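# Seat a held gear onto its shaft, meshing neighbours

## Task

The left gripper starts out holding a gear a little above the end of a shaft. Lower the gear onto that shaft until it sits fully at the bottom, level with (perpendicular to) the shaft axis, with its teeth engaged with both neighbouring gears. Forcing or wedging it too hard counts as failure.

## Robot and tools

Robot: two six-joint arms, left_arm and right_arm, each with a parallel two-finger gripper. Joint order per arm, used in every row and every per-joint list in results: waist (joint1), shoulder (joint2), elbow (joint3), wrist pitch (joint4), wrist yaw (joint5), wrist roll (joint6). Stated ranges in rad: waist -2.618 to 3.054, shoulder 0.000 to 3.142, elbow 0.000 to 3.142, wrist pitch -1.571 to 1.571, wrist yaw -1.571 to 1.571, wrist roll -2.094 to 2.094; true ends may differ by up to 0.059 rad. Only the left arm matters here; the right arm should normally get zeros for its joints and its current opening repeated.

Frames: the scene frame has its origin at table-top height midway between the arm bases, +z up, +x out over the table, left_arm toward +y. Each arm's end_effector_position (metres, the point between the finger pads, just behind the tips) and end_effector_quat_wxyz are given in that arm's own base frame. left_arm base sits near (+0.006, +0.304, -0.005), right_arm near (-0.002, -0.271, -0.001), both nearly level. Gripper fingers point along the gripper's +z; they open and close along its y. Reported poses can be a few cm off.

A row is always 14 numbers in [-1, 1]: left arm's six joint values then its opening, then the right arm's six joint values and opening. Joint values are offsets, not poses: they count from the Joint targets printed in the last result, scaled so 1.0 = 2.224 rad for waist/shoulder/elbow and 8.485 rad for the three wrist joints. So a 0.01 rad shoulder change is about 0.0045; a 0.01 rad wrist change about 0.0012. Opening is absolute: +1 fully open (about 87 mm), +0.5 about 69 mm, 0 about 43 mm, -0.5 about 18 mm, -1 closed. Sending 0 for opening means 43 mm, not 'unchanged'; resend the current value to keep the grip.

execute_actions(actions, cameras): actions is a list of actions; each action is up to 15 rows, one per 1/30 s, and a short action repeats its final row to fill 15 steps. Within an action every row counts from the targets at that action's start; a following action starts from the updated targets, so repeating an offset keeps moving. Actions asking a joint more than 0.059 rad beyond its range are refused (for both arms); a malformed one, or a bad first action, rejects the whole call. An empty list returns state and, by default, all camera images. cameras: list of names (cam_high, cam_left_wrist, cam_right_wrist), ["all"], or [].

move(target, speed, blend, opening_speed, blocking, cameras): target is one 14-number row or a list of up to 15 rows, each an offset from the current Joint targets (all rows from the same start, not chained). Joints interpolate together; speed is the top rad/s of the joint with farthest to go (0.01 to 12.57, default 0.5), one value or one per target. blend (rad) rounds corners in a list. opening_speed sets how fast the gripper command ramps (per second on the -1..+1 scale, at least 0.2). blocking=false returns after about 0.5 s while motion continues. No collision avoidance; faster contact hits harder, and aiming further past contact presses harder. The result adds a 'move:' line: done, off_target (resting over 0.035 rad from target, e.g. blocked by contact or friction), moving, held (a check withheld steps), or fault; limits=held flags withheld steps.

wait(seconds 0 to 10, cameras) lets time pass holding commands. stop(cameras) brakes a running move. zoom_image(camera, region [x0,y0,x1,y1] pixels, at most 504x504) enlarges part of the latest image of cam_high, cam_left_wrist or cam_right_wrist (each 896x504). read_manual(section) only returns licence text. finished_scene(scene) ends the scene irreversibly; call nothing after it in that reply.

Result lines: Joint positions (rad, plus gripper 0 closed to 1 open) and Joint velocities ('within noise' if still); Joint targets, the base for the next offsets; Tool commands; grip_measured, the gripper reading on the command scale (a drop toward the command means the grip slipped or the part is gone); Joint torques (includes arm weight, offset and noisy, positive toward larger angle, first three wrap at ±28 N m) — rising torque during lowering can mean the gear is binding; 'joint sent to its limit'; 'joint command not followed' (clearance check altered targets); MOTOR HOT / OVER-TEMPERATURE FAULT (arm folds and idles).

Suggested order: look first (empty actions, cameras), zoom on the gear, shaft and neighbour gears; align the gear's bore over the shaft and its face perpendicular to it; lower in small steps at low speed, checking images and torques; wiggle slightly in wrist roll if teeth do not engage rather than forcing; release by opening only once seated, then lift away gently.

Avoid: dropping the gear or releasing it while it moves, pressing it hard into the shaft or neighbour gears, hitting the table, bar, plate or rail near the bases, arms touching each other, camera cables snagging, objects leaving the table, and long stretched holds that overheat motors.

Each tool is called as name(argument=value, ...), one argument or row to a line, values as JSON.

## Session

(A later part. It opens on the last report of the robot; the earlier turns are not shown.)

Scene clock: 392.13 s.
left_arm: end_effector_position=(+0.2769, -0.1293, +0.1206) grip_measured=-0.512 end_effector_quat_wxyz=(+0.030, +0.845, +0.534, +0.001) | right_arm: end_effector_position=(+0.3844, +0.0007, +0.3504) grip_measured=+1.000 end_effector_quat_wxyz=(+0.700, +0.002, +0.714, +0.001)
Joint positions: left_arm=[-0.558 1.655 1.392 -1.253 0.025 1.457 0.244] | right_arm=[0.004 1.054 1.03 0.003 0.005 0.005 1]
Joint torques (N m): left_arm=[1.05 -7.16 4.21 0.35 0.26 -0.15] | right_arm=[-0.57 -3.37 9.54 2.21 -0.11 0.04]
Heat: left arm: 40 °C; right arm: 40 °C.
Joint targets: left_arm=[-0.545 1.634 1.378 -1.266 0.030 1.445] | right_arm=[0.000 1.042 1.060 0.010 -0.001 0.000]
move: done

move(
  target=[-0.0247,0,0,0,0,0,-1,0,0,0,0,0,0,1],
  speed=0.03,
  cameras=["cam_left_wrist"],
)

Scene clock: 415.83 s.
left_arm: end_effector_position=(+0.2704, -0.1380, +0.1189) grip_measured=-0.512 end_effector_quat_wxyz=(+0.027, +0.855, +0.519, -0.002) | right_arm: end_effector_position=(+0.3844, +0.0007, +0.3504) grip_measured=+1.000 end_effector_quat_wxyz=(+0.700, +0.002, +0.714, +0.001)
Joint positions: left_arm=[-0.593 1.655 1.386 -1.255 0.026 1.457 0.244] | right_arm=[0.004 1.054 1.03 0.003 0.005 0.005 1]
Joint torques (N m): left_arm=[-0.75 -7.27 4.53 0.36 0.28 -0.14] | right_arm=[-0.55 -3.37 9.55 2.21 -0.11 0.04]
Heat: left arm: 39 °C; right arm: 40 °C.
Joint targets: left_arm=[-0.600 1.634 1.378 -1.266 0.030 1.445] | right_arm=[0.000 1.042 1.060 0.010 -0.001 0.000]
move: done
camera_calibration:
cam_left_wrist: T_world_to_cam=[[-0.884741, 0.463499, -0.0490054, 0.307551], [0.26829, 0.592435, 0.759632, -0.0618962], [0.381121, 0.65893, -0.648504, 0.206386], [0, 0, 0, 1]] pos_world=[0.210051, -0.241874, 0.195932]
Images, in order (width x height): cam_left_wrist 896x504.

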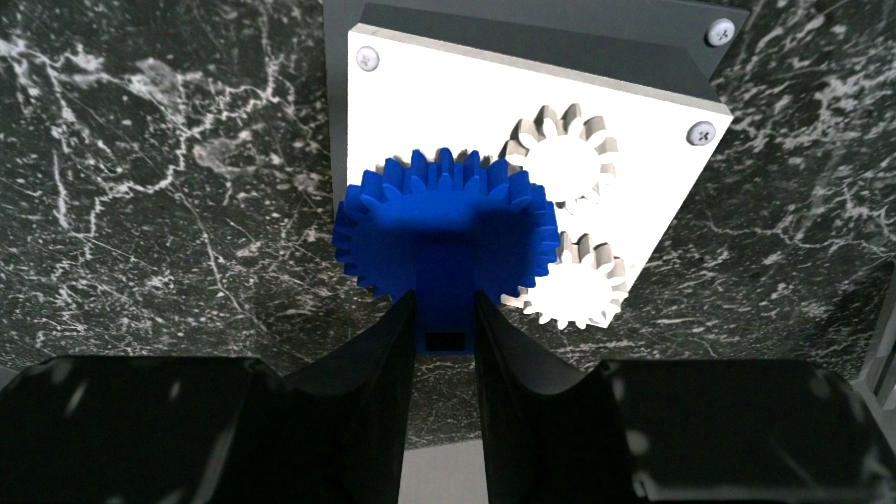

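move(
  target=[0,0,-0.0054,0.0012,0,0,-1,0,0,0,0,0,0,1],
  speed=0.05,
)

Scene clock: 421.50 s.
left_arm: end_effector_position=(+0.2700, -0.1377, +0.1184) grip_measured=-0.512 end_effector_quat_wxyz=(+0.026, +0.855, +0.519, -0.002) | right_arm: end_effector_position=(+0.3844, +0.0007, +0.3504) grip_measured=+1.000 end_effector_quat_wxyz=(+0.700, +0.002, +0.714, +0.001)
Joint positions: left_arm=[-0.593 1.655 1.384 -1.255 0.026 1.457 0.244] | right_arm=[0.004 1.054 1.03 0.003 0.005 0.005 1]
Joint torques (N m): left_arm=[-0.81 -7.23 3.84 0.45 0.29 -0.14] | right_arm=[-0.57 -3.37 9.55 2.21 -0.11 0.04]
Heat: left arm: 38 °C; right arm: 40 °C.
Joint targets: left_arm=[-0.600 1.634 1.366 -1.256 0.030 1.445] | right_arm=[0.000 1.042 1.060 0.010 -0.001 0.000]
move: done

move(
  target=[0.0112,0,0,0,0,0,-1,0,0,0,0,0,0,1],
  speed=0.05,
)

Scene clock: 442.00 s.
left_arm: end_effector_position=(+0.2710, -0.1357, +0.1184) grip_measured=-0.512 end_effector_quat_wxyz=(+0.026, +0.853, +0.522, -0.002) | right_arm: end_effector_position=(+0.3844, +0.0007, +0.3504) grip_measured=+1.000 end_effector_quat_wxyz=(+0.700, +0.002, +0.714, +0.001)
Joint positions: left_arm=[-0.586 1.655 1.384 -1.255 0.026 1.457 0.244] | right_arm=[0.004 1.054 1.03 0.003 0.005 0.005 1]
Joint torques (N m): left_arm=[0.94 -7.17 3.81 0.47 0.27 -0.14] | right_arm=[-0.55 -3.37 9.55 2.21 -0.11 0.04]
Heat: left arm: 38 °C; right arm: 41 °C.
Joint targets: left_arm=[-0.575 1.634 1.366 -1.256 0.030 1.445] | right_arm=[0.000 1.042 1.060 0.010 -0.001 0.000]
move: done

move(
  target=[0.009,0,0,0,0,0,-1,0,0,0,0,0,0,1],
  speed=0.05,
)

Scene clock: 445.03 s.
left_arm: end_effector_position=(+0.2731, -0.1305, +0.1180) grip_measured=-0.512 end_effector_quat_wxyz=(+0.025, +0.848, +0.530, -0.002) | right_arm: end_effector_position=(+0.3844, +0.0007, +0.3504) grip_measured=+1.000 end_effector_quat_wxyz=(+0.700, +0.002, +0.714, +0.001)
Joint positions: left_arm=[-0.568 1.655 1.382 -1.255 0.026 1.457 0.244] | right_arm=[0.004 1.054 1.03 0.003 0.005 0.005 1]
Joint torques (N m): left_arm=[1.09 -7.23 3.93 0.43 0.29 -0.15] | right_arm=[-0.55 -3.37 9.55 2.21 -0.11 0.04]
Heat: left arm: 38 °C; right arm: 41 °C.
Joint targets: left_arm=[-0.555 1.634 1.366 -1.256 0.030 1.445] | right_arm=[0.000 1.042 1.060 0.010 -0.001 0.000]
move: done

move(
  target=[-0.0139,0.009,0,0.0014,0,0,-1,0,0,0,0,0,0,1],
  speed=0.05,
)

Scene clock: 459.57 s.
left_arm: end_effector_position=(+0.2722, -0.1326, +0.1179) grip_measured=-0.512 end_effector_quat_wxyz=(+0.024, +0.851, +0.525, +0.000) | right_arm: end_effector_position=(+0.3844, +0.0007, +0.3504) grip_measured=+1.000 end_effector_quat_wxyz=(+0.700, +0.002, +0.714, +0.001)
Joint positions: left_arm=[-0.578 1.655 1.381 -1.254 0.021 1.457 0.244] | right_arm=[0.004 1.054 1.03 0.003 0.005 0.005 1]
Joint torques (N m): left_arm=[-0.77 -5.7 4.03 0.53 0.31 -0.16] | right_arm=[-0.55 -3.37 9.55 2.21 -0.11 0.04]
Heat: left arm: 38 °C; right arm: 41 °C.
Joint targets: left_arm=[-0.586 1.654 1.366 -1.244 0.030 1.445] | right_arm=[0.000 1.042 1.060 0.010 -0.001 0.000]
move: done

move(
  target=[0,0.008,0,0.001,0,0,-1,0,0,0,0,0,0,1],
  speed=0.05,
  cameras=["cam_left_wrist"],
)

zoom_image(
  camera="cam_left_wrist",
  region=[440, 90, 640, 320],
)

Scene clock: 464.80 s.
left_arm: end_effector_position=(+0.2724, -0.1327, +0.1180) grip_measured=-0.512 end_effector_quat_wxyz=(+0.025, +0.851, +0.525, +0.000) | right_arm: end_effector_position=(+0.3844, +0.0007, +0.3504) grip_measured=+1.000 end_effector_quat_wxyz=(+0.700, +0.002, +0.714, +0.001)
Joint positions: left_arm=[-0.578 1.655 1.381 -1.253 0.021 1.457 0.244] | right_arm=[0.004 1.054 1.03 0.003 0.005 0.005 1]
Joint torques (N m): left_arm=[-0.75 -4.23 4.05 0.63 0.33 -0.15] | right_arm=[-0.57 -3.37 9.55 2.21 -0.11 0.04]
Heat: left arm: 37 °C; right arm: 41 °C.
Joint targets: left_arm=[-0.586 1.672 1.366 -1.236 0.030 1.445] | right_arm=[0.000 1.042 1.060 0.010 -0.001 0.000]
move: done
camera_calibration:
cam_left_wrist: T_world_to_cam=[[-0.891821, 0.449957, -0.0468496, 0.306694], [0.258712, 0.592226, 0.76311, -0.062652], [0.371112, 0.668436, -0.644569, 0.205037], [0, 0, 0, 1]] pos_world=[0.213634, -0.237949, 0.194339]
Images, in order (width x height): cam_left_wrist 896x504.

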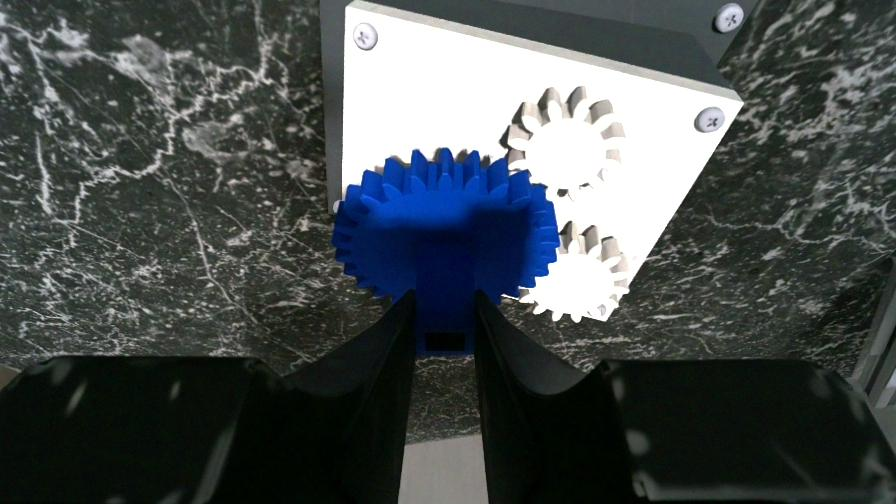

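Scaled by 2.191 from the camera's 896x504 image, which has a finer 1280x720 frame.

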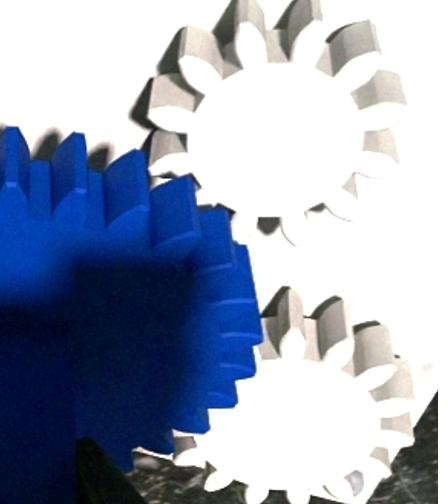

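move(
  target=[0,0,-0.0054,0.0014,0,0,-1,0,0,0,0,0,0,1],
  speed=0.05,
)

move(
  target=[0,0,-0.0054,0.0014,0,0,-1,0,0,0,0,0,0,1],
  speed=0.05,
)

Scene clock: 472.17 s.
left_arm: end_effector_position=(+0.2726, -0.1317, +0.1174) grip_measured=-0.512 end_effector_quat_wxyz=(+0.022, +0.851, +0.525, +0.003) | right_arm: end_effector_position=(+0.3844, +0.0007, +0.3504) grip_measured=+1.000 end_effector_quat_wxyz=(+0.700, +0.002, +0.714, +0.001)
Joint positions: left_arm=[-0.58 1.655 1.378 -1.251 0.013 1.456 0.244] | right_arm=[0.004 1.054 1.03 0.003 0.005 0.005 1]
Joint torques (N m): left_arm=[-0.64 -4.36 3.33 0.72 0.39 -0.15] | right_arm=[-0.55 -3.37 9.55 2.21 -0.11 0.04]
Heat: left arm: 37 °C; right arm: 41 °C.
Joint targets: left_arm=[-0.586 1.672 1.354 -1.224 0.030 1.445] | right_arm=[0.000 1.042 1.060 0.010 -0.001 0.000]
move: done

Scene clock: 472.87 s.
left_arm: end_effector_position=(+0.2727, -0.1316, +0.1169) grip_measured=-0.512 end_effector_quat_wxyz=(+0.022, +0.850, +0.526, +0.004) | right_arm: end_effector_position=(+0.3844, +0.0007, +0.3504) grip_measured=+1.000 end_effector_quat_wxyz=(+0.700, +0.002, +0.714, +0.001)
Joint positions: left_arm=[-0.58 1.655 1.376 -1.248 0.012 1.454 0.244] | right_arm=[0.004 1.054 1.03 0.003 0.005 0.005 1]
Joint torques (N m): left_arm=[-0.66 -4.3 2.47 0.8 0.44 -0.12] | right_arm=[-0.55 -3.37 9.55 2.21 -0.11 0.04]
Heat: left arm: 37 °C; right arm: 41 °C.
Joint targets: left_arm=[-0.586 1.672 1.342 -1.212 0.030 1.445] | right_arm=[0.000 1.042 1.060 0.010 -0.001 0.000]
move: off_target (left_arm); left_arm: the wrist pitch is farthest, 0.036 rad from its target

move(
  target=[
    [0,0,0.0036,0,0.0014,0,-1,0,0,0,0,0,0,1],
    [-0.0112,0,0.0036,0,0.0014,0,-1,0,0,0,0,0,0,1],
  ],
  speed=0.03,
)

Scene clock: 485.70 s.
left_arm: end_effector_position=(+0.2716, -0.1339, +0.1172) grip_measured=-0.512 end_effector_quat_wxyz=(+0.018, +0.855, +0.518, +0.012) | right_arm: end_effector_position=(+0.3844, +0.0007, +0.3504) grip_measured=+1.000 end_effector_quat_wxyz=(+0.700, +0.002, +0.714, +0.001)
Joint positions: left_arm=[-0.599 1.655 1.374 -1.248 -0.007 1.454 0.244] | right_arm=[0.004 1.054 1.03 0.003 0.005 0.005 1]
Joint torques (N m): left_arm=[-1.14 -4.23 3.23 0.81 0.75 -0.14] | right_arm=[-0.55 -3.37 9.55 2.21 -0.11 0.04]
Heat: left arm: 36 °C; right arm: 41 °C.
Joint targets: left_arm=[-0.610 1.672 1.350 -1.212 0.042 1.445] | right_arm=[0.000 1.042 1.060 0.010 -0.001 0.000]
move: off_target (left_arm); left_arm: the wrist yaw is farthest, 0.049 rad from its target

move(
  target=[0.0184,0,0,0,0,0,-1,0,0,0,0,0,0,1],
  speed=0.05,
  cameras=["cam_left_wrist","cam_high"],
)

zoom_image(
  camera="cam_left_wrist",
  region=[440, 90, 640, 320],
)

zoom_image(
  camera="cam_high",
  region=[450, 200, 590, 310],
)

Scene clock: 501.43 s.
left_arm: end_effector_position=(+0.2725, -0.1317, +0.1168) grip_measured=-0.512 end_effector_quat_wxyz=(+0.020, +0.852, +0.524, +0.007) | right_arm: end_effector_position=(+0.3844, +0.0007, +0.3504) grip_measured=+1.000 end_effector_quat_wxyz=(+0.700, +0.002, +0.714, +0.001)
Joint positions: left_arm=[-0.585 1.655 1.374 -1.248 0.004 1.454 0.244] | right_arm=[0.004 1.054 1.03 0.003 0.005 0.005 1]
Joint torques (N m): left_arm=[1.21 -4.11 3.25 0.79 0.65 -0.11] | right_arm=[-0.57 -3.36 9.55 2.21 -0.12 0.04]
Heat: left arm: 35 °C; right arm: 42 °C.
Joint targets: left_arm=[-0.570 1.672 1.350 -1.212 0.042 1.445] | right_arm=[0.000 1.042 1.060 0.010 -0.001 0.000]
move: off_target (left_arm); left_arm: the wrist yaw is farthest, 0.038 rad from its target
camera_calibration:
cam_left_wrist: T_world_to_cam=[[-0.889878, 0.453795, -0.0467583, 0.306274], [0.254999, 0.579781, 0.773841, -0.0642003], [0.378275, 0.676701, -0.631652, 0.20131], [0, 0, 0, 1]] pos_world=[0.212768, -0.23799, 0.191159]
Images, in order (width x height): cam_high 896x504, cam_left_wrist 896x504.

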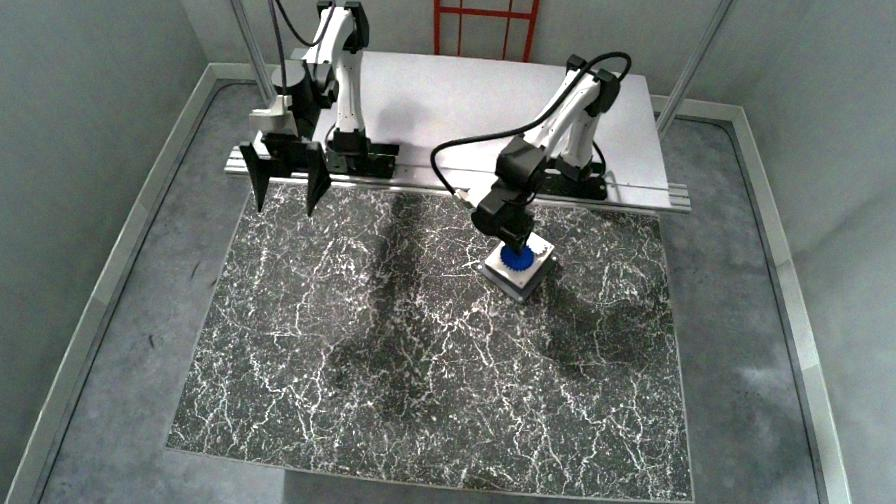

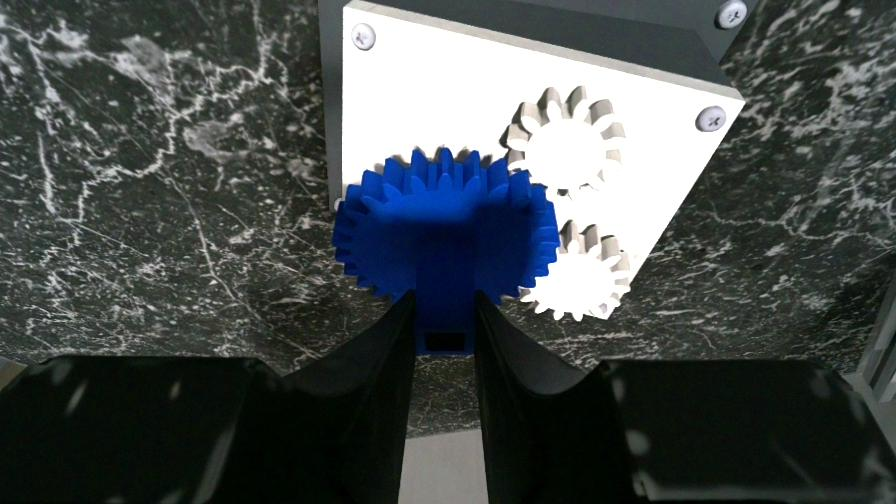

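Scaled by 2.191 from the camera's 896x504 image, which has a finer 1280x720 frame.

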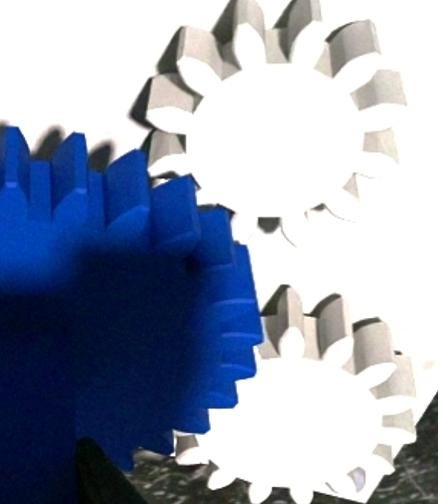

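Scaled by 3.600 from the camera's 896x504 image, which has a finer 1280x720 frame.

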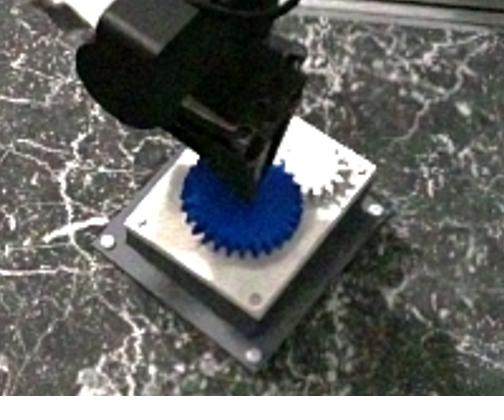

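move(
  target=[
    [0,0,0.0045,0,0,0,-1,0,0,0,0,0,0,1],
    [0.007,0,0.0045,0,0.0022,0,-1,0,0,0,0,0,0,1],
  ],
  speed=0.06,
)

Scene clock: 511.60 s.
left_arm: end_effector_position=(+0.2731, -0.1312, +0.1168) grip_measured=-0.512 end_effector_quat_wxyz=(+0.026, +0.847, +0.531, -0.002) | right_arm: end_effector_position=(+0.3844, +0.0007, +0.3504) grip_measured=+1.000 end_effector_quat_wxyz=(+0.700, +0.002, +0.714, +0.001)
Joint positions: left_arm=[-0.569 1.655 1.378 -1.248 0.026 1.451 0.244] | right_arm=[0.004 1.054 1.03 0.003 0.005 0.005 1]
Joint torques (N m): left_arm=[1.29 -4.27 3.86 0.79 0.61 -0.09] | right_arm=[-0.55 -3.37 9.55 2.21 -0.11 0.04]
Heat: left arm: 35 °C; right arm: 42 °C.
Joint targets: left_arm=[-0.554 1.672 1.360 -1.212 0.061 1.445] | right_arm=[0.000 1.042 1.060 0.010 -0.001 0.000]
move: off_target (left_arm); left_arm: the wrist pitch is farthest, 0.036 rad from its target

move(
  target=[
    [0,0,-0.003,-0.003,0,0,-1,0,0,0,0,0,0,1],
    [0,0,-0.006,-0.003,0,0.007,-1,0,0,0,0,0,0,1],
    [0,0,-0.006,-0.003,0,-0.007,-1,0,0,0,0,0,0,1],
  ],
  speed=0.08,
)

Scene clock: 527.07 s.
left_arm: end_effector_position=(+0.2722, -0.1309, +0.1167) grip_measured=-0.512 end_effector_quat_wxyz=(+0.029, +0.833, +0.552, -0.002) | right_arm: end_effector_position=(+0.3844, +0.0007, +0.3504) grip_measured=+1.000 end_effector_quat_wxyz=(+0.700, +0.002, +0.714, +0.001)
Joint positions: left_arm=[-0.569 1.655 1.378 -1.243 0.027 1.402 0.244] | right_arm=[0.004 1.054 1.03 0.003 0.005 0.005 1]
Joint torques (N m): left_arm=[1.22 -4.25 2.82 0.54 0.63 -0.18] | right_arm=[-0.55 -3.37 9.55 2.21 -0.11 0.04]
Heat: left arm: 34 °C; right arm: 42 °C.
Joint targets: left_arm=[-0.554 1.672 1.347 -1.237 0.061 1.385] | right_arm=[0.000 1.042 1.060 0.010 -0.001 0.000]
move: done

wait(
  seconds=0.1,
  cameras=["cam_left_wrist"],
)

zoom_image(
  camera="cam_left_wrist",
  region=[440, 90, 640, 320],
)

Scene clock: 531.97 s.
left_arm: end_effector_position=(+0.2722, -0.1309, +0.1167) grip_measured=-0.512 end_effector_quat_wxyz=(+0.029, +0.833, +0.552, -0.002) | right_arm: end_effector_position=(+0.3844, +0.0007, +0.3504) grip_measured=+1.000 end_effector_quat_wxyz=(+0.700, +0.002, +0.714, +0.001)
Joint positions: left_arm=[-0.569 1.655 1.378 -1.243 0.027 1.401 0.244] | right_arm=[0.004 1.054 1.03 0.003 0.005 0.005 1]
Joint torques (N m): left_arm=[1.2 -4.29 2.74 0.55 0.64 -0.2] | right_arm=[-0.55 -3.37 9.55 2.21 -0.11 0.04]
Heat: left arm: 34 °C; right arm: 42 °C.
Joint targets: left_arm=[-0.554 1.672 1.347 -1.237 0.061 1.385] | right_arm=[0.000 1.042 1.060 0.010 -0.001 0.000]
Tool commands: left_gripper/opening=-1.0 right_gripper/opening=+1.0
wait: 0.10 s; at rest from the start
camera_calibration:
cam_left_wrist: T_world_to_cam=[[-0.918966, 0.391101, -0.0504087, 0.305752], [0.220308, 0.615219, 0.756948, -0.0485382], [0.327055, 0.684504, -0.651528, 0.218062], [0, 0, 0, 1]] pos_world=[0.220351, -0.238983, 0.194227]
Images, in order (width x height): cam_left_wrist 896x504.

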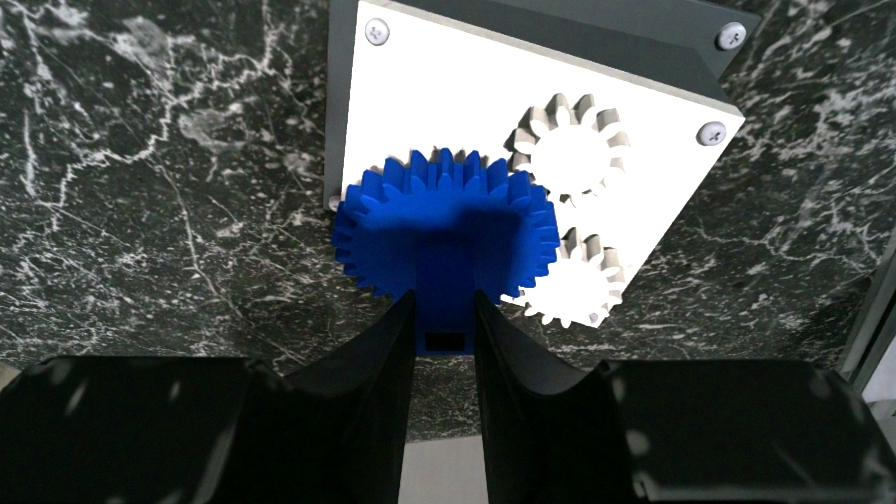

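Scaled by 2.191 from the camera's 896x504 image, which has a finer 1280x720 frame.

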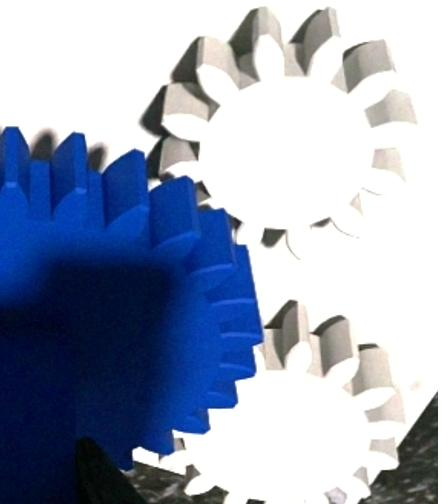

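move(
  target=[0,0,0,0.0035,0,0.006,-1,0,0,0,0,0,0,1],
  speed=0.04,
)

Scene clock: 569.67 s.
left_arm: end_effector_position=(+0.2730, -0.1313, +0.1167) grip_measured=-0.512 end_effector_quat_wxyz=(+0.029, +0.836, +0.548, -0.001) | right_arm: end_effector_position=(+0.3844, +0.0007, +0.3504) grip_measured=+1.000 end_effector_quat_wxyz=(+0.700, +0.002, +0.714, +0.001)
Joint positions: left_arm=[-0.569 1.655 1.378 -1.241 0.027 1.412 0.244] | right_arm=[0.004 1.054 1.03 0.003 0.005 0.005 1]
Joint torques (N m): left_arm=[1.1 -4.23 2.76 0.8 0.62 0.22] | right_arm=[-0.55 -3.37 9.55 2.21 -0.11 0.04]
Heat: left arm: 33 °C; right arm: 43 °C.
Joint targets: left_arm=[-0.554 1.672 1.347 -1.208 0.061 1.436] | right_arm=[0.000 1.042 1.060 0.010 -0.001 0.000]
move: done

move(
  target=[0,0,0,-0.0075,0,0,-1,0,0,0,0,0,0,1],
  speed=0.06,
)

Scene clock: 576.27 s.
left_arm: end_effector_position=(+0.2724, -0.1308, +0.1167) grip_measured=-0.512 end_effector_quat_wxyz=(+0.027, +0.838, +0.544, -0.002) | right_arm: end_effector_position=(+0.3844, +0.0007, +0.3504) grip_measured=+1.000 end_effector_quat_wxyz=(+0.700, +0.002, +0.714, +0.001)
Joint positions: left_arm=[-0.569 1.655 1.378 -1.246 0.027 1.42 0.244] | right_arm=[0.004 1.054 1.03 0.003 0.005 0.005 1]
Joint torques (N m): left_arm=[1.11 -4.23 2.78 0.22 0.61 0.16] | right_arm=[-0.57 -3.37 9.55 2.21 -0.11 0.04]
Heat: left arm: 33 °C; right arm: 43 °C.
Joint targets: left_arm=[-0.554 1.672 1.347 -1.271 0.061 1.436] | right_arm=[0.000 1.042 1.060 0.010 -0.001 0.000]
move: done

move(
  target=[
    [-0.008,0,0.0108,0.0036,-0.0015,0,-1,0,0,0,0,0,0,1],
    [-0.008,0,0.0108,0.0048,-0.0015,-0.006,-1,0,0,0,0,0,0,1],
    [-0.008,0,-0.004,0.0048,-0.0015,-0.006,-1,0,0,0,0,0,0,1],
  ],
  speed=0.08,
)

Scene clock: 594.10 s.
left_arm: end_effector_position=(+0.2724, -0.1309, +0.1167) grip_measured=-0.512 end_effector_quat_wxyz=(+0.029, +0.833, +0.553, -0.002) | right_arm: end_effector_position=(+0.3844, +0.0007, +0.3504) grip_measured=+1.000 end_effector_quat_wxyz=(+0.700, +0.002, +0.714, +0.001)
Joint positions: left_arm=[-0.569 1.655 1.378 -1.242 0.026 1.4 0.244] | right_arm=[0.004 1.054 1.03 0.003 0.005 0.005 1]
Joint torques (N m): left_arm=[-0.46 -4.21 1.99 0.59 0.49 -0.15] | right_arm=[-0.55 -3.37 9.55 2.21 -0.11 0.04]
Heat: left arm: 33 °C; right arm: 43 °C.
Joint targets: left_arm=[-0.572 1.672 1.338 -1.231 0.048 1.385] | right_arm=[0.000 1.042 1.060 0.010 -0.001 0.000]
move: off_target (left_arm); left_arm: the elbow is farthest, 0.039 rad from its target

move(
  target=[
    [0,0,0.01,0.001,0,-0.006,-1,0,0,0,0,0,0,1],
    [0,0,-0.002,0.001,0,-0.006,-1,0,0,0,0,0,0,1],
  ],
  speed=0.08,
)

move(
  target=[
    [0,0,0.01,0.001,0,-0.006,-1,0,0,0,0,0,0,1],
    [0,0,-0.002,0.001,0,-0.006,-1,0,0,0,0,0,0,1],
  ],
  speed=0.08,
  cameras=["cam_left_wrist"],
)

zoom_image(
  camera="cam_left_wrist",
  region=[440, 90, 640, 320],
)

Scene clock: 600.90 s.
left_arm: end_effector_position=(+0.2723, -0.1308, +0.1166) grip_measured=-0.512 end_effector_quat_wxyz=(+0.033, +0.818, +0.574, +0.001) | right_arm: end_effector_position=(+0.3844, +0.0007, +0.3504) grip_measured=+1.000 end_effector_quat_wxyz=(+0.700, +0.002, +0.714, +0.001)
Joint positions: left_arm=[-0.569 1.652 1.375 -1.231 0.024 1.349 0.244] | right_arm=[0.004 1.054 1.03 0.003 0.005 0.005 1]
Joint torques (N m): left_arm=[-0.46 -4.07 1.94 0.59 0.5 -0.17] | right_arm=[-0.57 -3.37 9.57 2.21 -0.11 0.04]
Heat: left arm: 33 °C; right arm: 43 °C.
Joint targets: left_arm=[-0.572 1.672 1.333 -1.222 0.048 1.335] | right_arm=[0.000 1.042 1.060 0.010 -0.001 0.000]
move: off_target (left_arm); left_arm: the elbow is farthest, 0.041 rad from its target

Scene clock: 602.60 s.
left_arm: end_effector_position=(+0.2722, -0.1307, +0.1166) grip_measured=-0.512 end_effector_quat_wxyz=(+0.037, +0.804, +0.594, +0.003) | right_arm: end_effector_position=(+0.3844, +0.0007, +0.3504) grip_measured=+1.000 end_effector_quat_wxyz=(+0.700, +0.002, +0.714, +0.001)
Joint positions: left_arm=[-0.569 1.65 1.372 -1.221 0.021 1.299 0.244] | right_arm=[0.004 1.054 1.03 0.003 0.005 0.005 1]
Joint torques (N m): left_arm=[-0.47 -3.86 1.84 0.58 0.53 -0.21] | right_arm=[-0.57 -3.36 9.55 2.21 -0.11 0.04]
Heat: left arm: 33 °C; right arm: 43 °C.
Joint targets: left_arm=[-0.572 1.672 1.329 -1.214 0.048 1.284] | right_arm=[0.000 1.042 1.060 0.010 -0.001 0.000]
move: off_target (left_arm); left_arm: the elbow is farthest, 0.043 rad from its target
camera_calibration:
cam_left_wrist: T_world_to_cam=[[-0.95307, 0.294947, -0.0682956, 0.304482], [0.144628, 0.641737, 0.753164, -0.0239944], [0.265971, 0.707941, -0.654278, 0.237893], [0, 0, 0, 1]] pos_world=[0.23039, -0.242822, 0.194515]
Images, in order (width x height): cam_left_wrist 896x504.

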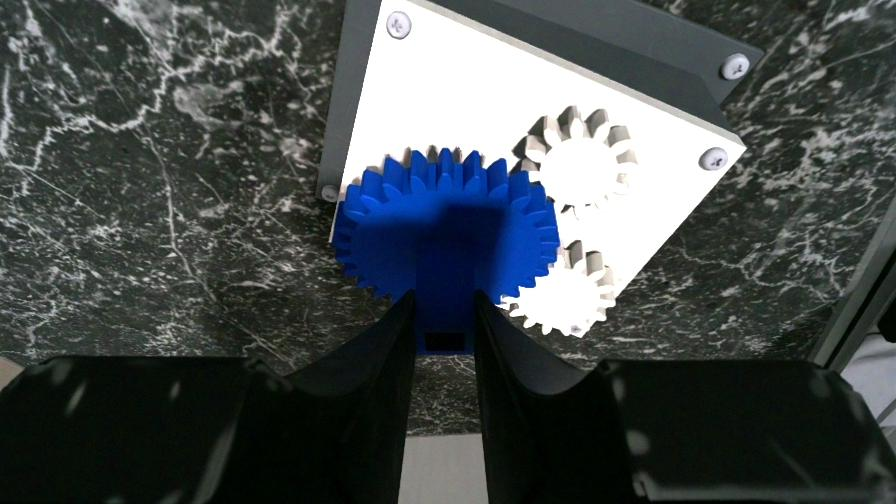

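Scaled by 2.191 from the camera's 896x504 image, which has a finer 1280x720 frame.

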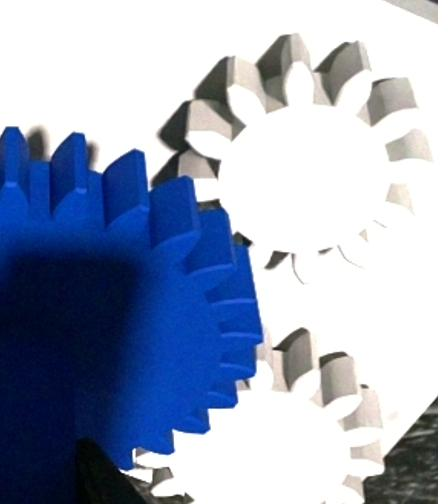

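move(
  target=[
    [0,0,0.006,0.0008,0,-0.004,-1,0,0,0,0,0,0,1],
    [0,0,-0.001,0.001,0,-0.006,-1,0,0,0,0,0,0,1],
    [0,0,-0.001,0.0017,0,-0.012,-1,0,0,0,0,0,0,1],
  ],
  speed=0.08,
)

Scene clock: 649.30 s.
left_arm: end_effector_position=(+0.2721, -0.1307, +0.1165) grip_measured=-0.512 end_effector_quat_wxyz=(+0.044, +0.773, +0.633, +0.007) | right_arm: end_effector_position=(+0.3844, +0.0007, +0.3504) grip_measured=+1.000 end_effector_quat_wxyz=(+0.700, +0.002, +0.714, +0.001)
Joint positions: left_arm=[-0.569 1.65 1.371 -1.205 0.014 1.2 0.244] | right_arm=[0.004 1.054 1.03 0.003 0.005 0.005 1]
Joint torques (N m): left_arm=[-0.49 -3.88 1.76 0.6 0.59 -0.21] | right_arm=[-0.57 -3.37 9.55 2.21 -0.11 0.04]
Heat: left arm: 33 °C; right arm: 44 °C.
Joint targets: left_arm=[-0.572 1.672 1.327 -1.199 0.048 1.182] | right_arm=[0.000 1.042 1.060 0.010 -0.001 0.000]
move: off_target (left_arm); left_arm: the elbow is farthest, 0.044 rad from its target

move(
  target=[
    [0,0,0.009,-0.0078,0.0014,0.0316,-1,0,0,0,0,0,0,1],
  ],
  speed=0.15,
)

Scene clock: 663.30 s.
left_arm: end_effector_position=(+0.2723, -0.1306, +0.1165) grip_measured=-0.512 end_effector_quat_wxyz=(+0.027, +0.842, +0.538, +0.000) | right_arm: end_effector_position=(+0.3844, +0.0007, +0.3504) grip_measured=+1.000 end_effector_quat_wxyz=(+0.700, +0.002, +0.714, +0.001)
Joint positions: left_arm=[-0.571 1.65 1.371 -1.242 0.023 1.433 0.244] | right_arm=[0.004 1.054 1.03 0.003 0.005 0.005 1]
Joint torques (N m): left_arm=[-0.24 -3.77 3.32 0.23 0.67 0.14] | right_arm=[-0.55 -3.37 9.55 2.21 -0.11 0.04]
Heat: left arm: 33 °C; right arm: 44 °C.
Joint targets: left_arm=[-0.572 1.672 1.347 -1.265 0.060 1.450] | right_arm=[0.000 1.042 1.060 0.010 -0.001 0.000]
move: off_target (left_arm); left_arm: the wrist yaw is farthest, 0.037 rad from its target

move(
  target=[
    [0,0,-0.0135,0.001,0.001,0,-1,0,0,0,0,0,0,1],
    [0,0,-0.0135,0.001,0.001,0.0075,-1,0,0,0,0,0,0,1],
    [0,0,-0.0135,0.001,0.001,-0.009,-1,0,0,0,0,0,0,1],
  ],
  speed=0.08,
  cameras=["cam_left_wrist"],
)

zoom_image(
  camera="cam_left_wrist",
  region=[440, 90, 640, 320],
)

Scene clock: 672.50 s.
left_arm: end_effector_position=(+0.2711, -0.1303, +0.1163) grip_measured=-0.512 end_effector_quat_wxyz=(+0.031, +0.832, +0.554, +0.001) | right_arm: end_effector_position=(+0.3844, +0.0007, +0.3504) grip_measured=+1.000 end_effector_quat_wxyz=(+0.700, +0.002, +0.714, +0.001)
Joint positions: left_arm=[-0.571 1.644 1.364 -1.234 0.023 1.396 0.244] | right_arm=[0.004 1.054 1.03 0.003 0.005 0.005 1]
Joint torques (N m): left_arm=[-0.27 -3.43 1.42 0.26 0.76 -0.25] | right_arm=[-0.55 -3.37 9.55 2.21 -0.11 0.04]
Heat: left arm: 33 °C; right arm: 44 °C.
Joint targets: left_arm=[-0.572 1.672 1.317 -1.257 0.069 1.373] | right_arm=[0.000 1.042 1.060 0.010 -0.001 0.000]
move: off_target (left_arm); left_arm: the elbow is farthest, 0.047 rad from its target
camera_calibration:
cam_left_wrist: T_world_to_cam=[[-0.91998, 0.38777, -0.0571916, 0.30509], [0.21277, 0.616591, 0.757987, -0.0462552], [0.329188, 0.685165, -0.649757, 0.21703], [0, 0, 0, 1]] pos_world=[0.219075, -0.238485, 0.193526]
Images, in order (width x height): cam_left_wrist 896x504.

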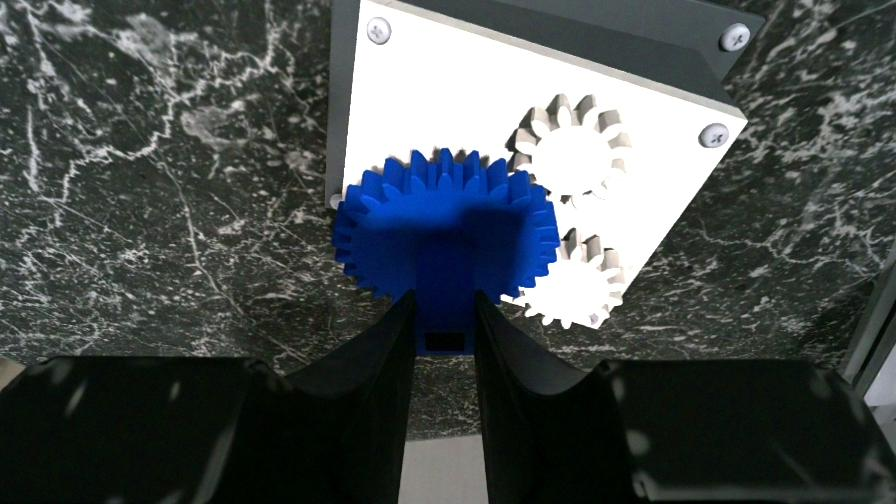

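Scaled by 2.191 from the camera's 896x504 image, which has a finer 1280x720 frame.

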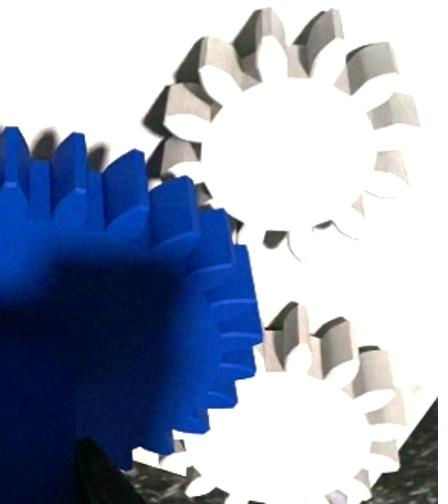

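move(
  target=[
    [0,0,0.0652,-0.0068,-0.0046,0,-1,0,0,0,0,0,0,1],
    [0,0.0081,0.0652,-0.0068,-0.0046,0.0097,-1,0,0,0,0,0,0,1],
  ],
  speed=0.2,
)

Scene clock: 727.70 s.
left_arm: end_effector_position=(+0.2760, -0.1342, +0.1262) grip_measured=-0.512 end_effector_quat_wxyz=(+0.024, +0.844, +0.536, -0.005) | right_arm: end_effector_position=(+0.3844, +0.0007, +0.3504) grip_measured=+1.000 end_effector_quat_wxyz=(+0.700, +0.002, +0.714, +0.001)
Joint positions: left_arm=[-0.571 1.677 1.441 -1.294 0.029 1.438 0.244] | right_arm=[0.004 1.054 1.03 0.003 0.005 0.005 1]
Joint torques (N m): left_arm=[-0.21 -4.77 6.78 0.25 0.23 0.17] | right_arm=[-0.55 -3.36 9.55 2.21 -0.11 0.04]
Heat: left arm: 32 °C; right arm: 45 °C.
Joint targets: left_arm=[-0.572 1.690 1.462 -1.314 0.029 1.456] | right_arm=[0.000 1.042 1.060 0.010 -0.001 0.000]
move: done

move(
  target=[
    [0,0,-0.026,0.0059,0,0,-1,0,0,0,0,0,0,1],
  ],
  speed=0.12,
  cameras=["cam_left_wrist"],
)

zoom_image(
  camera="cam_left_wrist",
  region=[440, 90, 640, 320],
)

Scene clock: 734.30 s.
left_arm: end_effector_position=(+0.2732, -0.1324, +0.1186) grip_measured=-0.512 end_effector_quat_wxyz=(+0.018, +0.844, +0.536, -0.007) | right_arm: end_effector_position=(+0.3844, +0.0007, +0.3504) grip_measured=+1.000 end_effector_quat_wxyz=(+0.700, +0.002, +0.714, +0.001)
Joint positions: left_arm=[-0.571 1.677 1.411 -1.277 0.029 1.439 0.244] | right_arm=[0.004 1.054 1.03 0.003 0.005 0.005 1]
Joint torques (N m): left_arm=[-0.23 -4.85 4.71 0.54 0.22 0.16] | right_arm=[-0.55 -3.37 9.57 2.21 -0.11 0.04]
Heat: left arm: 32 °C; right arm: 45 °C.
Joint targets: left_arm=[-0.572 1.690 1.404 -1.264 0.029 1.456] | right_arm=[0.000 1.042 1.060 0.010 -0.001 0.000]
move: done
camera_calibration:
cam_left_wrist: T_world_to_cam=[[-0.903134, 0.428468, -0.0276386, 0.305317], [0.2597, 0.596393, 0.75952, -0.0627571], [0.341914, 0.678771, -0.649896, 0.215014], [0, 0, 0, 1]] pos_world=[0.218524, -0.239336, 0.195841]
Images, in order (width x height): cam_left_wrist 896x504.

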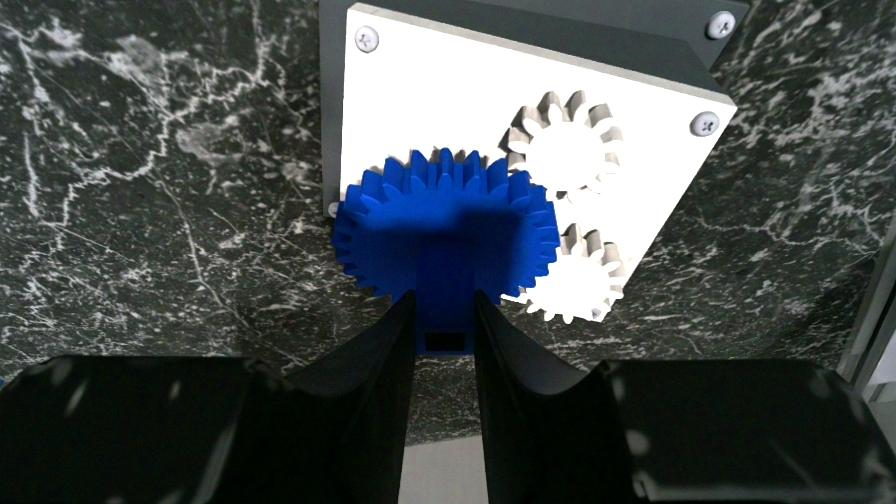

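Scaled by 2.191 from the camera's 896x504 image, which has a finer 1280x720 frame.

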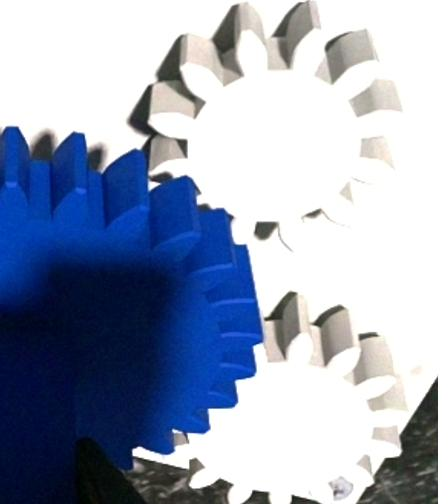

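move(
  target=[
    [0,0,-0.009,0.0032,0,0,-1,0,0,0,0,0,0,1],
  ],
  speed=0.08,
)

Scene clock: 743.07 s.
left_arm: end_effector_position=(+0.2735, -0.1326, +0.1178) grip_measured=-0.512 end_effector_quat_wxyz=(+0.019, +0.844, +0.536, -0.007) | right_arm: end_effector_position=(+0.3844, +0.0007, +0.3504) grip_measured=+1.000 end_effector_quat_wxyz=(+0.700, +0.002, +0.714, +0.001)
Joint positions: left_arm=[-0.571 1.677 1.407 -1.272 0.029 1.439 0.244] | right_arm=[0.004 1.054 1.03 0.003 0.005 0.005 1]
Joint torques (N m): left_arm=[-0.18 -4.81 3.3 0.77 0.22 0.14] | right_arm=[-0.55 -3.37 9.55 2.21 -0.11 0.04]
Heat: left arm: 32 °C; right arm: 45 °C.
Joint targets: left_arm=[-0.572 1.690 1.384 -1.237 0.029 1.456] | right_arm=[0.000 1.042 1.060 0.010 -0.001 0.000]
move: off_target (left_arm); left_arm: the wrist pitch is farthest, 0.036 rad from its target

move(
  target=[
    [0,0,0.002,0.002,0,0,-1,0,0,0,0,0,0,1],
    [-0.008,0,0.001,0.002,0,0,-1,0,0,0,0,0,0,1],
    [-0.008,0,0.001,0.0,0,0,-1,0,0,0,0,0,0,1],
    [0.009,0,0.001,0.0,0,0,-1,0,0,0,0,0,0,1],
    [0.009,0,0.001,0.002,0,0,-1,0,0,0,0,0,0,1],
    [0,0,0,0.002,0,0,-1,0,0,0,0,0,0,1],
  ],
  speed=0.06,
)

Scene clock: 751.83 s.
left_arm: end_effector_position=(+0.2768, -0.1311, +0.1143) grip_measured=-0.512 end_effector_quat_wxyz=(+0.021, +0.843, +0.538, -0.001) | right_arm: end_effector_position=(+0.3844, +0.0007, +0.3504) grip_measured=+1.000 end_effector_quat_wxyz=(+0.700, +0.002, +0.714, +0.001)
Joint positions: left_arm=[-0.566 1.677 1.392 -1.248 0.021 1.44 0.244] | right_arm=[0.004 1.054 1.03 0.003 0.005 0.005 1]
Joint torques (N m): left_arm=[-0.76 -4.83 4.45 0.72 0.31 0.12] | right_arm=[-0.55 -3.37 9.55 2.21 -0.11 0.04]
Heat: left arm: 32 °C; right arm: 45 °C.
Joint targets: left_arm=[-0.572 1.690 1.384 -1.220 0.029 1.456] | right_arm=[0.000 1.042 1.060 0.010 -0.001 0.000]
move: done

move(
  target=[
    [0,0,-0.009,0.0008,0.0005,0,-1,0,0,0,0,0,0,1],
  ],
  speed=0.06,
)

Scene clock: 756.97 s.
left_arm: end_effector_position=(+0.2763, -0.1308, +0.1114) grip_measured=-0.512 end_effector_quat_wxyz=(+0.020, +0.843, +0.538, -0.002) | right_arm: end_effector_position=(+0.3844, +0.0007, +0.3504) grip_measured=+1.000 end_effector_quat_wxyz=(+0.700, +0.002, +0.714, +0.001)
Joint positions: left_arm=[-0.566 1.677 1.381 -1.239 0.021 1.44 0.244] | right_arm=[0.004 1.054 1.03 0.003 0.005 0.005 1]
Joint torques (N m): left_arm=[-0.76 -4.71 3.89 0.71 0.35 0.14] | right_arm=[-0.55 -3.37 9.55 2.21 -0.11 0.04]
Heat: left arm: 32 °C; right arm: 45 °C.
Joint targets: left_arm=[-0.572 1.690 1.364 -1.214 0.034 1.456] | right_arm=[0.000 1.042 1.060 0.010 -0.001 0.000]
move: done

move(
  target=[
    [0,0,-0.009,0.0012,0,0,-1,0,0,0,0,0,0,1],
  ],
  speed=0.06,
)

move(
  target=[
    [0,0,-0.006,0.0012,0,0.005,-1,0,0,0,0,0,0,1],
    [0,0,-0.006,0.0012,0,-0.005,-1,0,0,0,0,0,0,1],
    [0,0,-0.006,0.0012,0,0,-1,0,0,0,0,0,0,1],
  ],
  speed=0.08,
  cameras=["cam_left_wrist"],
)

zoom_image(
  camera="cam_left_wrist",
  region=[440, 90, 640, 320],
)

Scene clock: 762.93 s.
left_arm: end_effector_position=(+0.2762, -0.1307, +0.1105) grip_measured=-0.512 end_effector_quat_wxyz=(+0.020, +0.843, +0.538, -0.002) | right_arm: end_effector_position=(+0.3844, +0.0007, +0.3504) grip_measured=+1.000 end_effector_quat_wxyz=(+0.700, +0.002, +0.714, +0.001)
Joint positions: left_arm=[-0.566 1.677 1.377 -1.235 0.02 1.44 0.244] | right_arm=[0.004 1.054 1.03 0.003 0.005 0.005 1]
Joint torques (N m): left_arm=[-0.73 -4.79 2.59 0.75 0.35 0.12] | right_arm=[-0.55 -3.37 9.55 2.21 -0.11 0.04]
Heat: left arm: 32 °C; right arm: 45 °C.
Joint targets: left_arm=[-0.572 1.690 1.344 -1.203 0.034 1.456] | right_arm=[0.000 1.042 1.060 0.010 -0.001 0.000]
move: done

Scene clock: 766.10 s.
left_arm: end_effector_position=(+0.2766, -0.1299, +0.1101) grip_measured=-0.512 end_effector_quat_wxyz=(+0.022, +0.839, +0.543, +0.002) | right_arm: end_effector_position=(+0.3844, +0.0007, +0.3504) grip_measured=+1.000 end_effector_quat_wxyz=(+0.700, +0.002, +0.714, +0.001)
Joint positions: left_arm=[-0.566 1.673 1.37 -1.226 0.015 1.427 0.244] | right_arm=[0.004 1.054 1.03 0.003 0.005 0.005 1]
Joint torques (N m): left_arm=[-0.72 -4.34 2.17 0.74 0.44 0.3] | right_arm=[-0.57 -3.37 9.55 2.21 -0.11 0.04]
Heat: left arm: 32 °C; right arm: 45 °C.
Joint targets: left_arm=[-0.572 1.690 1.331 -1.193 0.034 1.456] | right_arm=[0.000 1.042 1.060 0.010 -0.001 0.000]
move: off_target (left_arm); left_arm: the elbow is farthest, 0.039 rad from its target
camera_calibration:
cam_left_wrist: T_world_to_cam=[[-0.909997, 0.412242, -0.0442861, 0.308722], [0.233789, 0.598399, 0.76633, -0.0520531], [0.342414, 0.687004, -0.640919, 0.206553], [0, 0, 0, 1]] pos_world=[0.222379, -0.238023, 0.185946]
Images, in order (width x height): cam_left_wrist 896x504.

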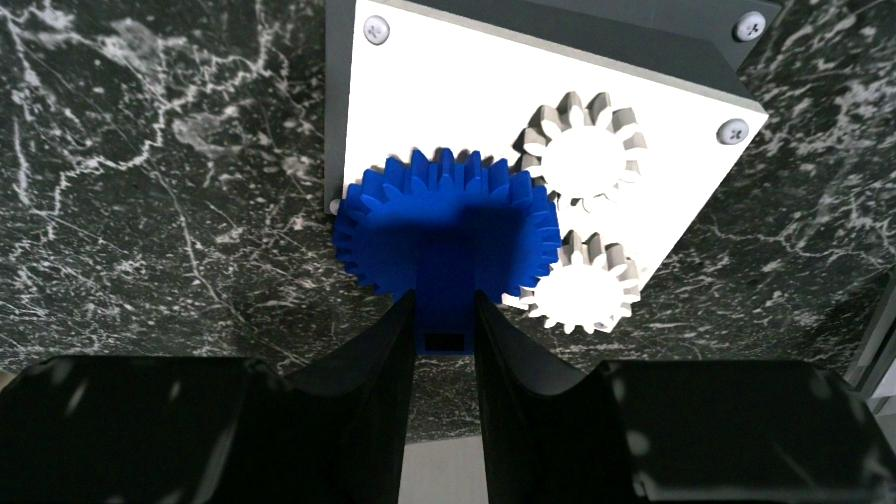

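Scaled by 2.191 from the camera's 896x504 image, which has a finer 1280x720 frame.

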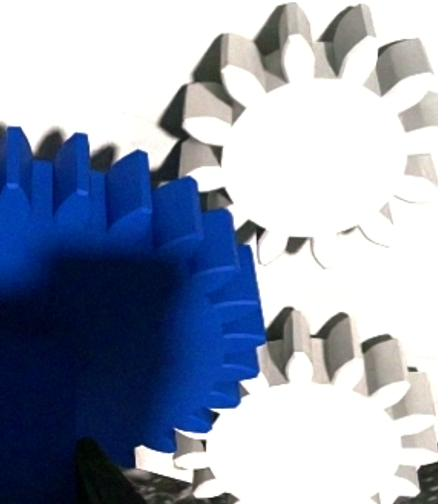

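move(
  target=[
    [0.002,0,0.004,0,0.0014,0,-1,0,0,0,0,0,0,1],
    [0.002,0,0.004,0.0012,0.0014,-0.013,-1,0,0,0,0,0,0,1],
  ],
  speed=0.06,
)

Scene clock: 775.27 s.
left_arm: end_effector_position=(+0.2763, -0.1295, +0.1092) grip_measured=-0.512 end_effector_quat_wxyz=(+0.025, +0.823, +0.568, +0.004) | right_arm: end_effector_position=(+0.3844, +0.0007, +0.3504) grip_measured=+1.000 end_effector_quat_wxyz=(+0.700, +0.002, +0.714, +0.001)
Joint positions: left_arm=[-0.566 1.673 1.366 -1.214 0.012 1.368 0.244] | right_arm=[0.004 1.054 1.03 0.003 0.005 0.005 1]
Joint torques (N m): left_arm=[-0.24 -4.44 3.17 0.75 0.6 -0.26] | right_arm=[-0.55 -3.37 9.55 2.21 -0.11 0.04]
Heat: left arm: 32 °C; right arm: 45 °C.
Joint targets: left_arm=[-0.567 1.690 1.340 -1.183 0.046 1.345] | right_arm=[0.000 1.042 1.060 0.010 -0.001 0.000]
move: done

move(
  target=[
    [0.0065,0,0,-0.001,0,0,-1,0,0,0,0,0,0,1],
    [0.0065,0,-0.005,-0.001,0,0,-1,0,0,0,0,0,0,1],
    [0.0065,0,-0.005,0,0,-0.006,-1,0,0,0,0,0,0,1],
  ],
  speed=0.06,
)

Scene clock: 782.97 s.
left_arm: end_effector_position=(+0.2757, -0.1293, +0.1087) grip_measured=-0.512 end_effector_quat_wxyz=(+0.028, +0.809, +0.587, +0.006) | right_arm: end_effector_position=(+0.3844, +0.0007, +0.3504) grip_measured=+1.000 end_effector_quat_wxyz=(+0.700, +0.002, +0.714, +0.001)
Joint positions: left_arm=[-0.566 1.673 1.364 -1.206 0.01 1.322 0.244] | right_arm=[0.004 1.054 1.03 0.003 0.005 0.005 1]
Joint torques (N m): left_arm=[0.96 -4.46 2.37 0.7 0.64 -0.3] | right_arm=[-0.55 -3.37 9.55 2.21 -0.11 0.04]
Heat: left arm: 32 °C; right arm: 45 °C.
Joint targets: left_arm=[-0.553 1.690 1.329 -1.183 0.046 1.294] | right_arm=[0.000 1.042 1.060 0.010 -0.001 0.000]
move: off_target (left_arm); left_arm: the wrist yaw is farthest, 0.036 rad from its target

move(
  target=[
    [0.004,0,0.003,-0.003,0,0.013,-1,0,0,0,0,0,0,1],
    [0.004,0,-0.001,-0.003,0,0.02,-1,0,0,0,0,0,0,1],
  ],
  speed=0.06,
)

move(
  target=[
    [0.002,0,-0.001,-0.001,0,0.007,-1,0,0,0,0,0,0,1],
  ],
  speed=0.06,
)

Scene clock: 794.40 s.
left_arm: end_effector_position=(+0.2766, -0.1296, +0.1080) grip_measured=-0.512 end_effector_quat_wxyz=(+0.023, +0.839, +0.543, -0.001) | right_arm: end_effector_position=(+0.3844, +0.0007, +0.3504) grip_measured=+1.000 end_effector_quat_wxyz=(+0.700, +0.002, +0.714, +0.001)
Joint positions: left_arm=[-0.561 1.673 1.362 -1.219 0.021 1.431 0.244] | right_arm=[0.004 1.054 1.03 0.003 0.005 0.005 1]
Joint torques (N m): left_arm=[1.42 -4.3 2.28 0.58 0.49 0.32] | right_arm=[-0.55 -3.36 9.55 2.21 -0.11 0.04]
Heat: left arm: 32 °C; right arm: 46 °C.
Joint targets: left_arm=[-0.544 1.690 1.326 -1.208 0.046 1.464] | right_arm=[0.000 1.042 1.060 0.010 -0.001 0.000]
move: off_target (left_arm); left_arm: the elbow is farthest, 0.036 rad from its target

Scene clock: 795.67 s.
left_arm: end_effector_position=(+0.2764, -0.1299, +0.1074) grip_measured=-0.512 end_effector_quat_wxyz=(+0.021, +0.852, +0.523, -0.004) | right_arm: end_effector_position=(+0.3844, +0.0007, +0.3504) grip_measured=+1.000 end_effector_quat_wxyz=(+0.700, +0.002, +0.714, +0.001)
Joint positions: left_arm=[-0.56 1.673 1.36 -1.224 0.026 1.48 0.244] | right_arm=[0.004 1.054 1.03 0.003 0.005 0.005 1]
Joint torques (N m): left_arm=[1.76 -4.49 2.25 0.51 0.44 0.42] | right_arm=[-0.57 -3.37 9.55 2.21 -0.11 0.04]
Heat: left arm: 32 °C; right arm: 46 °C.
Joint targets: left_arm=[-0.540 1.690 1.324 -1.217 0.045 1.524] | right_arm=[0.000 1.042 1.060 0.010 -0.001 0.000]
move: off_target (left_arm); left_arm: the wrist roll is farthest, 0.043 rad from its target

move(
  target=[
    [-0.003,0,-0.002,0,0,-0.009,-1,0,0,0,0,0,0,1],
    [-0.003,0,-0.004,0,0,0,-1,0,0,0,0,0,0,1],
    [-0.003,0,-0.004,0,0,-0.009,-1,0,0,0,0,0,0,1],
  ],
  speed=0.1,
  cameras=["cam_left_wrist"],
)

zoom_image(
  camera="cam_left_wrist",
  region=[440, 90, 640, 320],
)

Scene clock: 804.47 s.
left_arm: end_effector_position=(+0.2758, -0.1297, +0.1071) grip_measured=-0.512 end_effector_quat_wxyz=(+0.021, +0.849, +0.528, -0.005) | right_arm: end_effector_position=(+0.3844, +0.0007, +0.3504) grip_measured=+1.000 end_effector_quat_wxyz=(+0.700, +0.002, +0.714, +0.001)
Joint positions: left_arm=[-0.56 1.673 1.36 -1.224 0.027 1.468 0.244] | right_arm=[0.004 1.054 1.03 0.003 0.005 0.005 1]
Joint torques (N m): left_arm=[1.1 -4.46 1.73 0.52 0.46 -0.21] | right_arm=[-0.55 -3.37 9.55 2.21 -0.11 0.04]
Heat: left arm: 32 °C; right arm: 46 °C.
Joint targets: left_arm=[-0.546 1.690 1.315 -1.217 0.046 1.447] | right_arm=[0.000 1.042 1.060 0.010 -0.001 0.000]
move: off_target (left_arm); left_arm: the elbow is farthest, 0.045 rad from its target
camera_calibration:
cam_left_wrist: T_world_to_cam=[[-0.895112, 0.444457, -0.0351149, 0.306761], [0.264552, 0.592885, 0.760592, -0.0582888], [0.358869, 0.671525, -0.64828, 0.19904], [0, 0, 0, 1]] pos_world=[0.218576, -0.235443, 0.184139]
Images, in order (width x height): cam_left_wrist 896x504.

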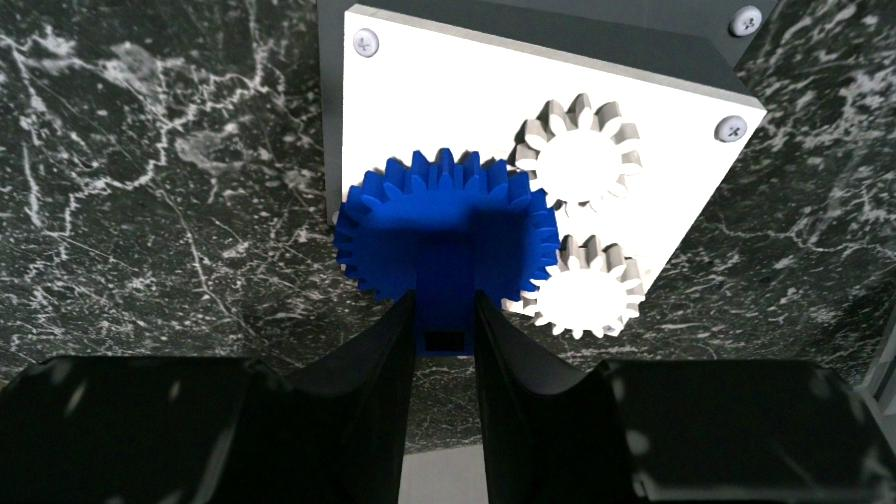

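Scaled by 2.191 from the camera's 896x504 image, which has a finer 1280x720 frame.

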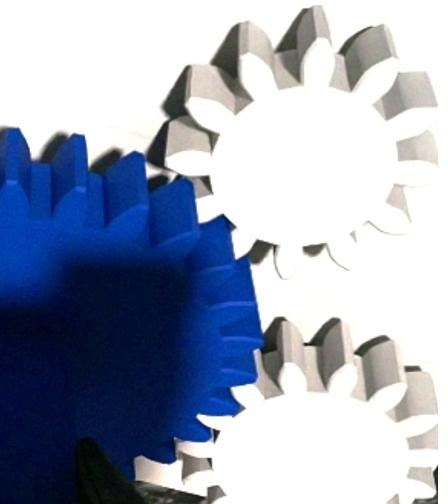

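move(
  target=[
    [0,0,0.009,0,0,0,-1,0,0,0,0,0,0,1],
    [0,0,0.003,-0.001,0,0.008,-1,0,0,0,0,0,0,1],
    [0,0,0,-0.001,0,0.004,-1,0,0,0,0,0,0,1],
    [0,0,-0.001,0,0,-0.006,-1,0,0,0,0,0,0,1],
    [0,0,-0.001,0,0,0,-1,0,0,0,0,0,0,1],
  ],
  speed=0.1,
)

Scene clock: 825.43 s.
left_arm: end_effector_position=(+0.2755, -0.1296, +0.1070) grip_measured=-0.512 end_effector_quat_wxyz=(+0.023, +0.841, +0.540, -0.004) | right_arm: end_effector_position=(+0.3844, +0.0007, +0.3504) grip_measured=+1.000 end_effector_quat_wxyz=(+0.700, +0.002, +0.714, +0.001)
Joint positions: left_arm=[-0.56 1.671 1.357 -1.218 0.027 1.44 0.244] | right_arm=[0.004 1.054 1.03 0.003 0.005 0.005 1]
Joint torques (N m): left_arm=[1.06 -4.16 1.81 0.47 0.44 0.07] | right_arm=[-0.55 -3.36 9.57 2.21 -0.11 0.04]
Heat: left arm: 32 °C; right arm: 46 °C.
Joint targets: left_arm=[-0.546 1.690 1.313 -1.217 0.046 1.448] | right_arm=[0.000 1.042 1.060 0.010 -0.001 0.000]
move: off_target (left_arm); left_arm: the elbow is farthest, 0.044 rad from its target


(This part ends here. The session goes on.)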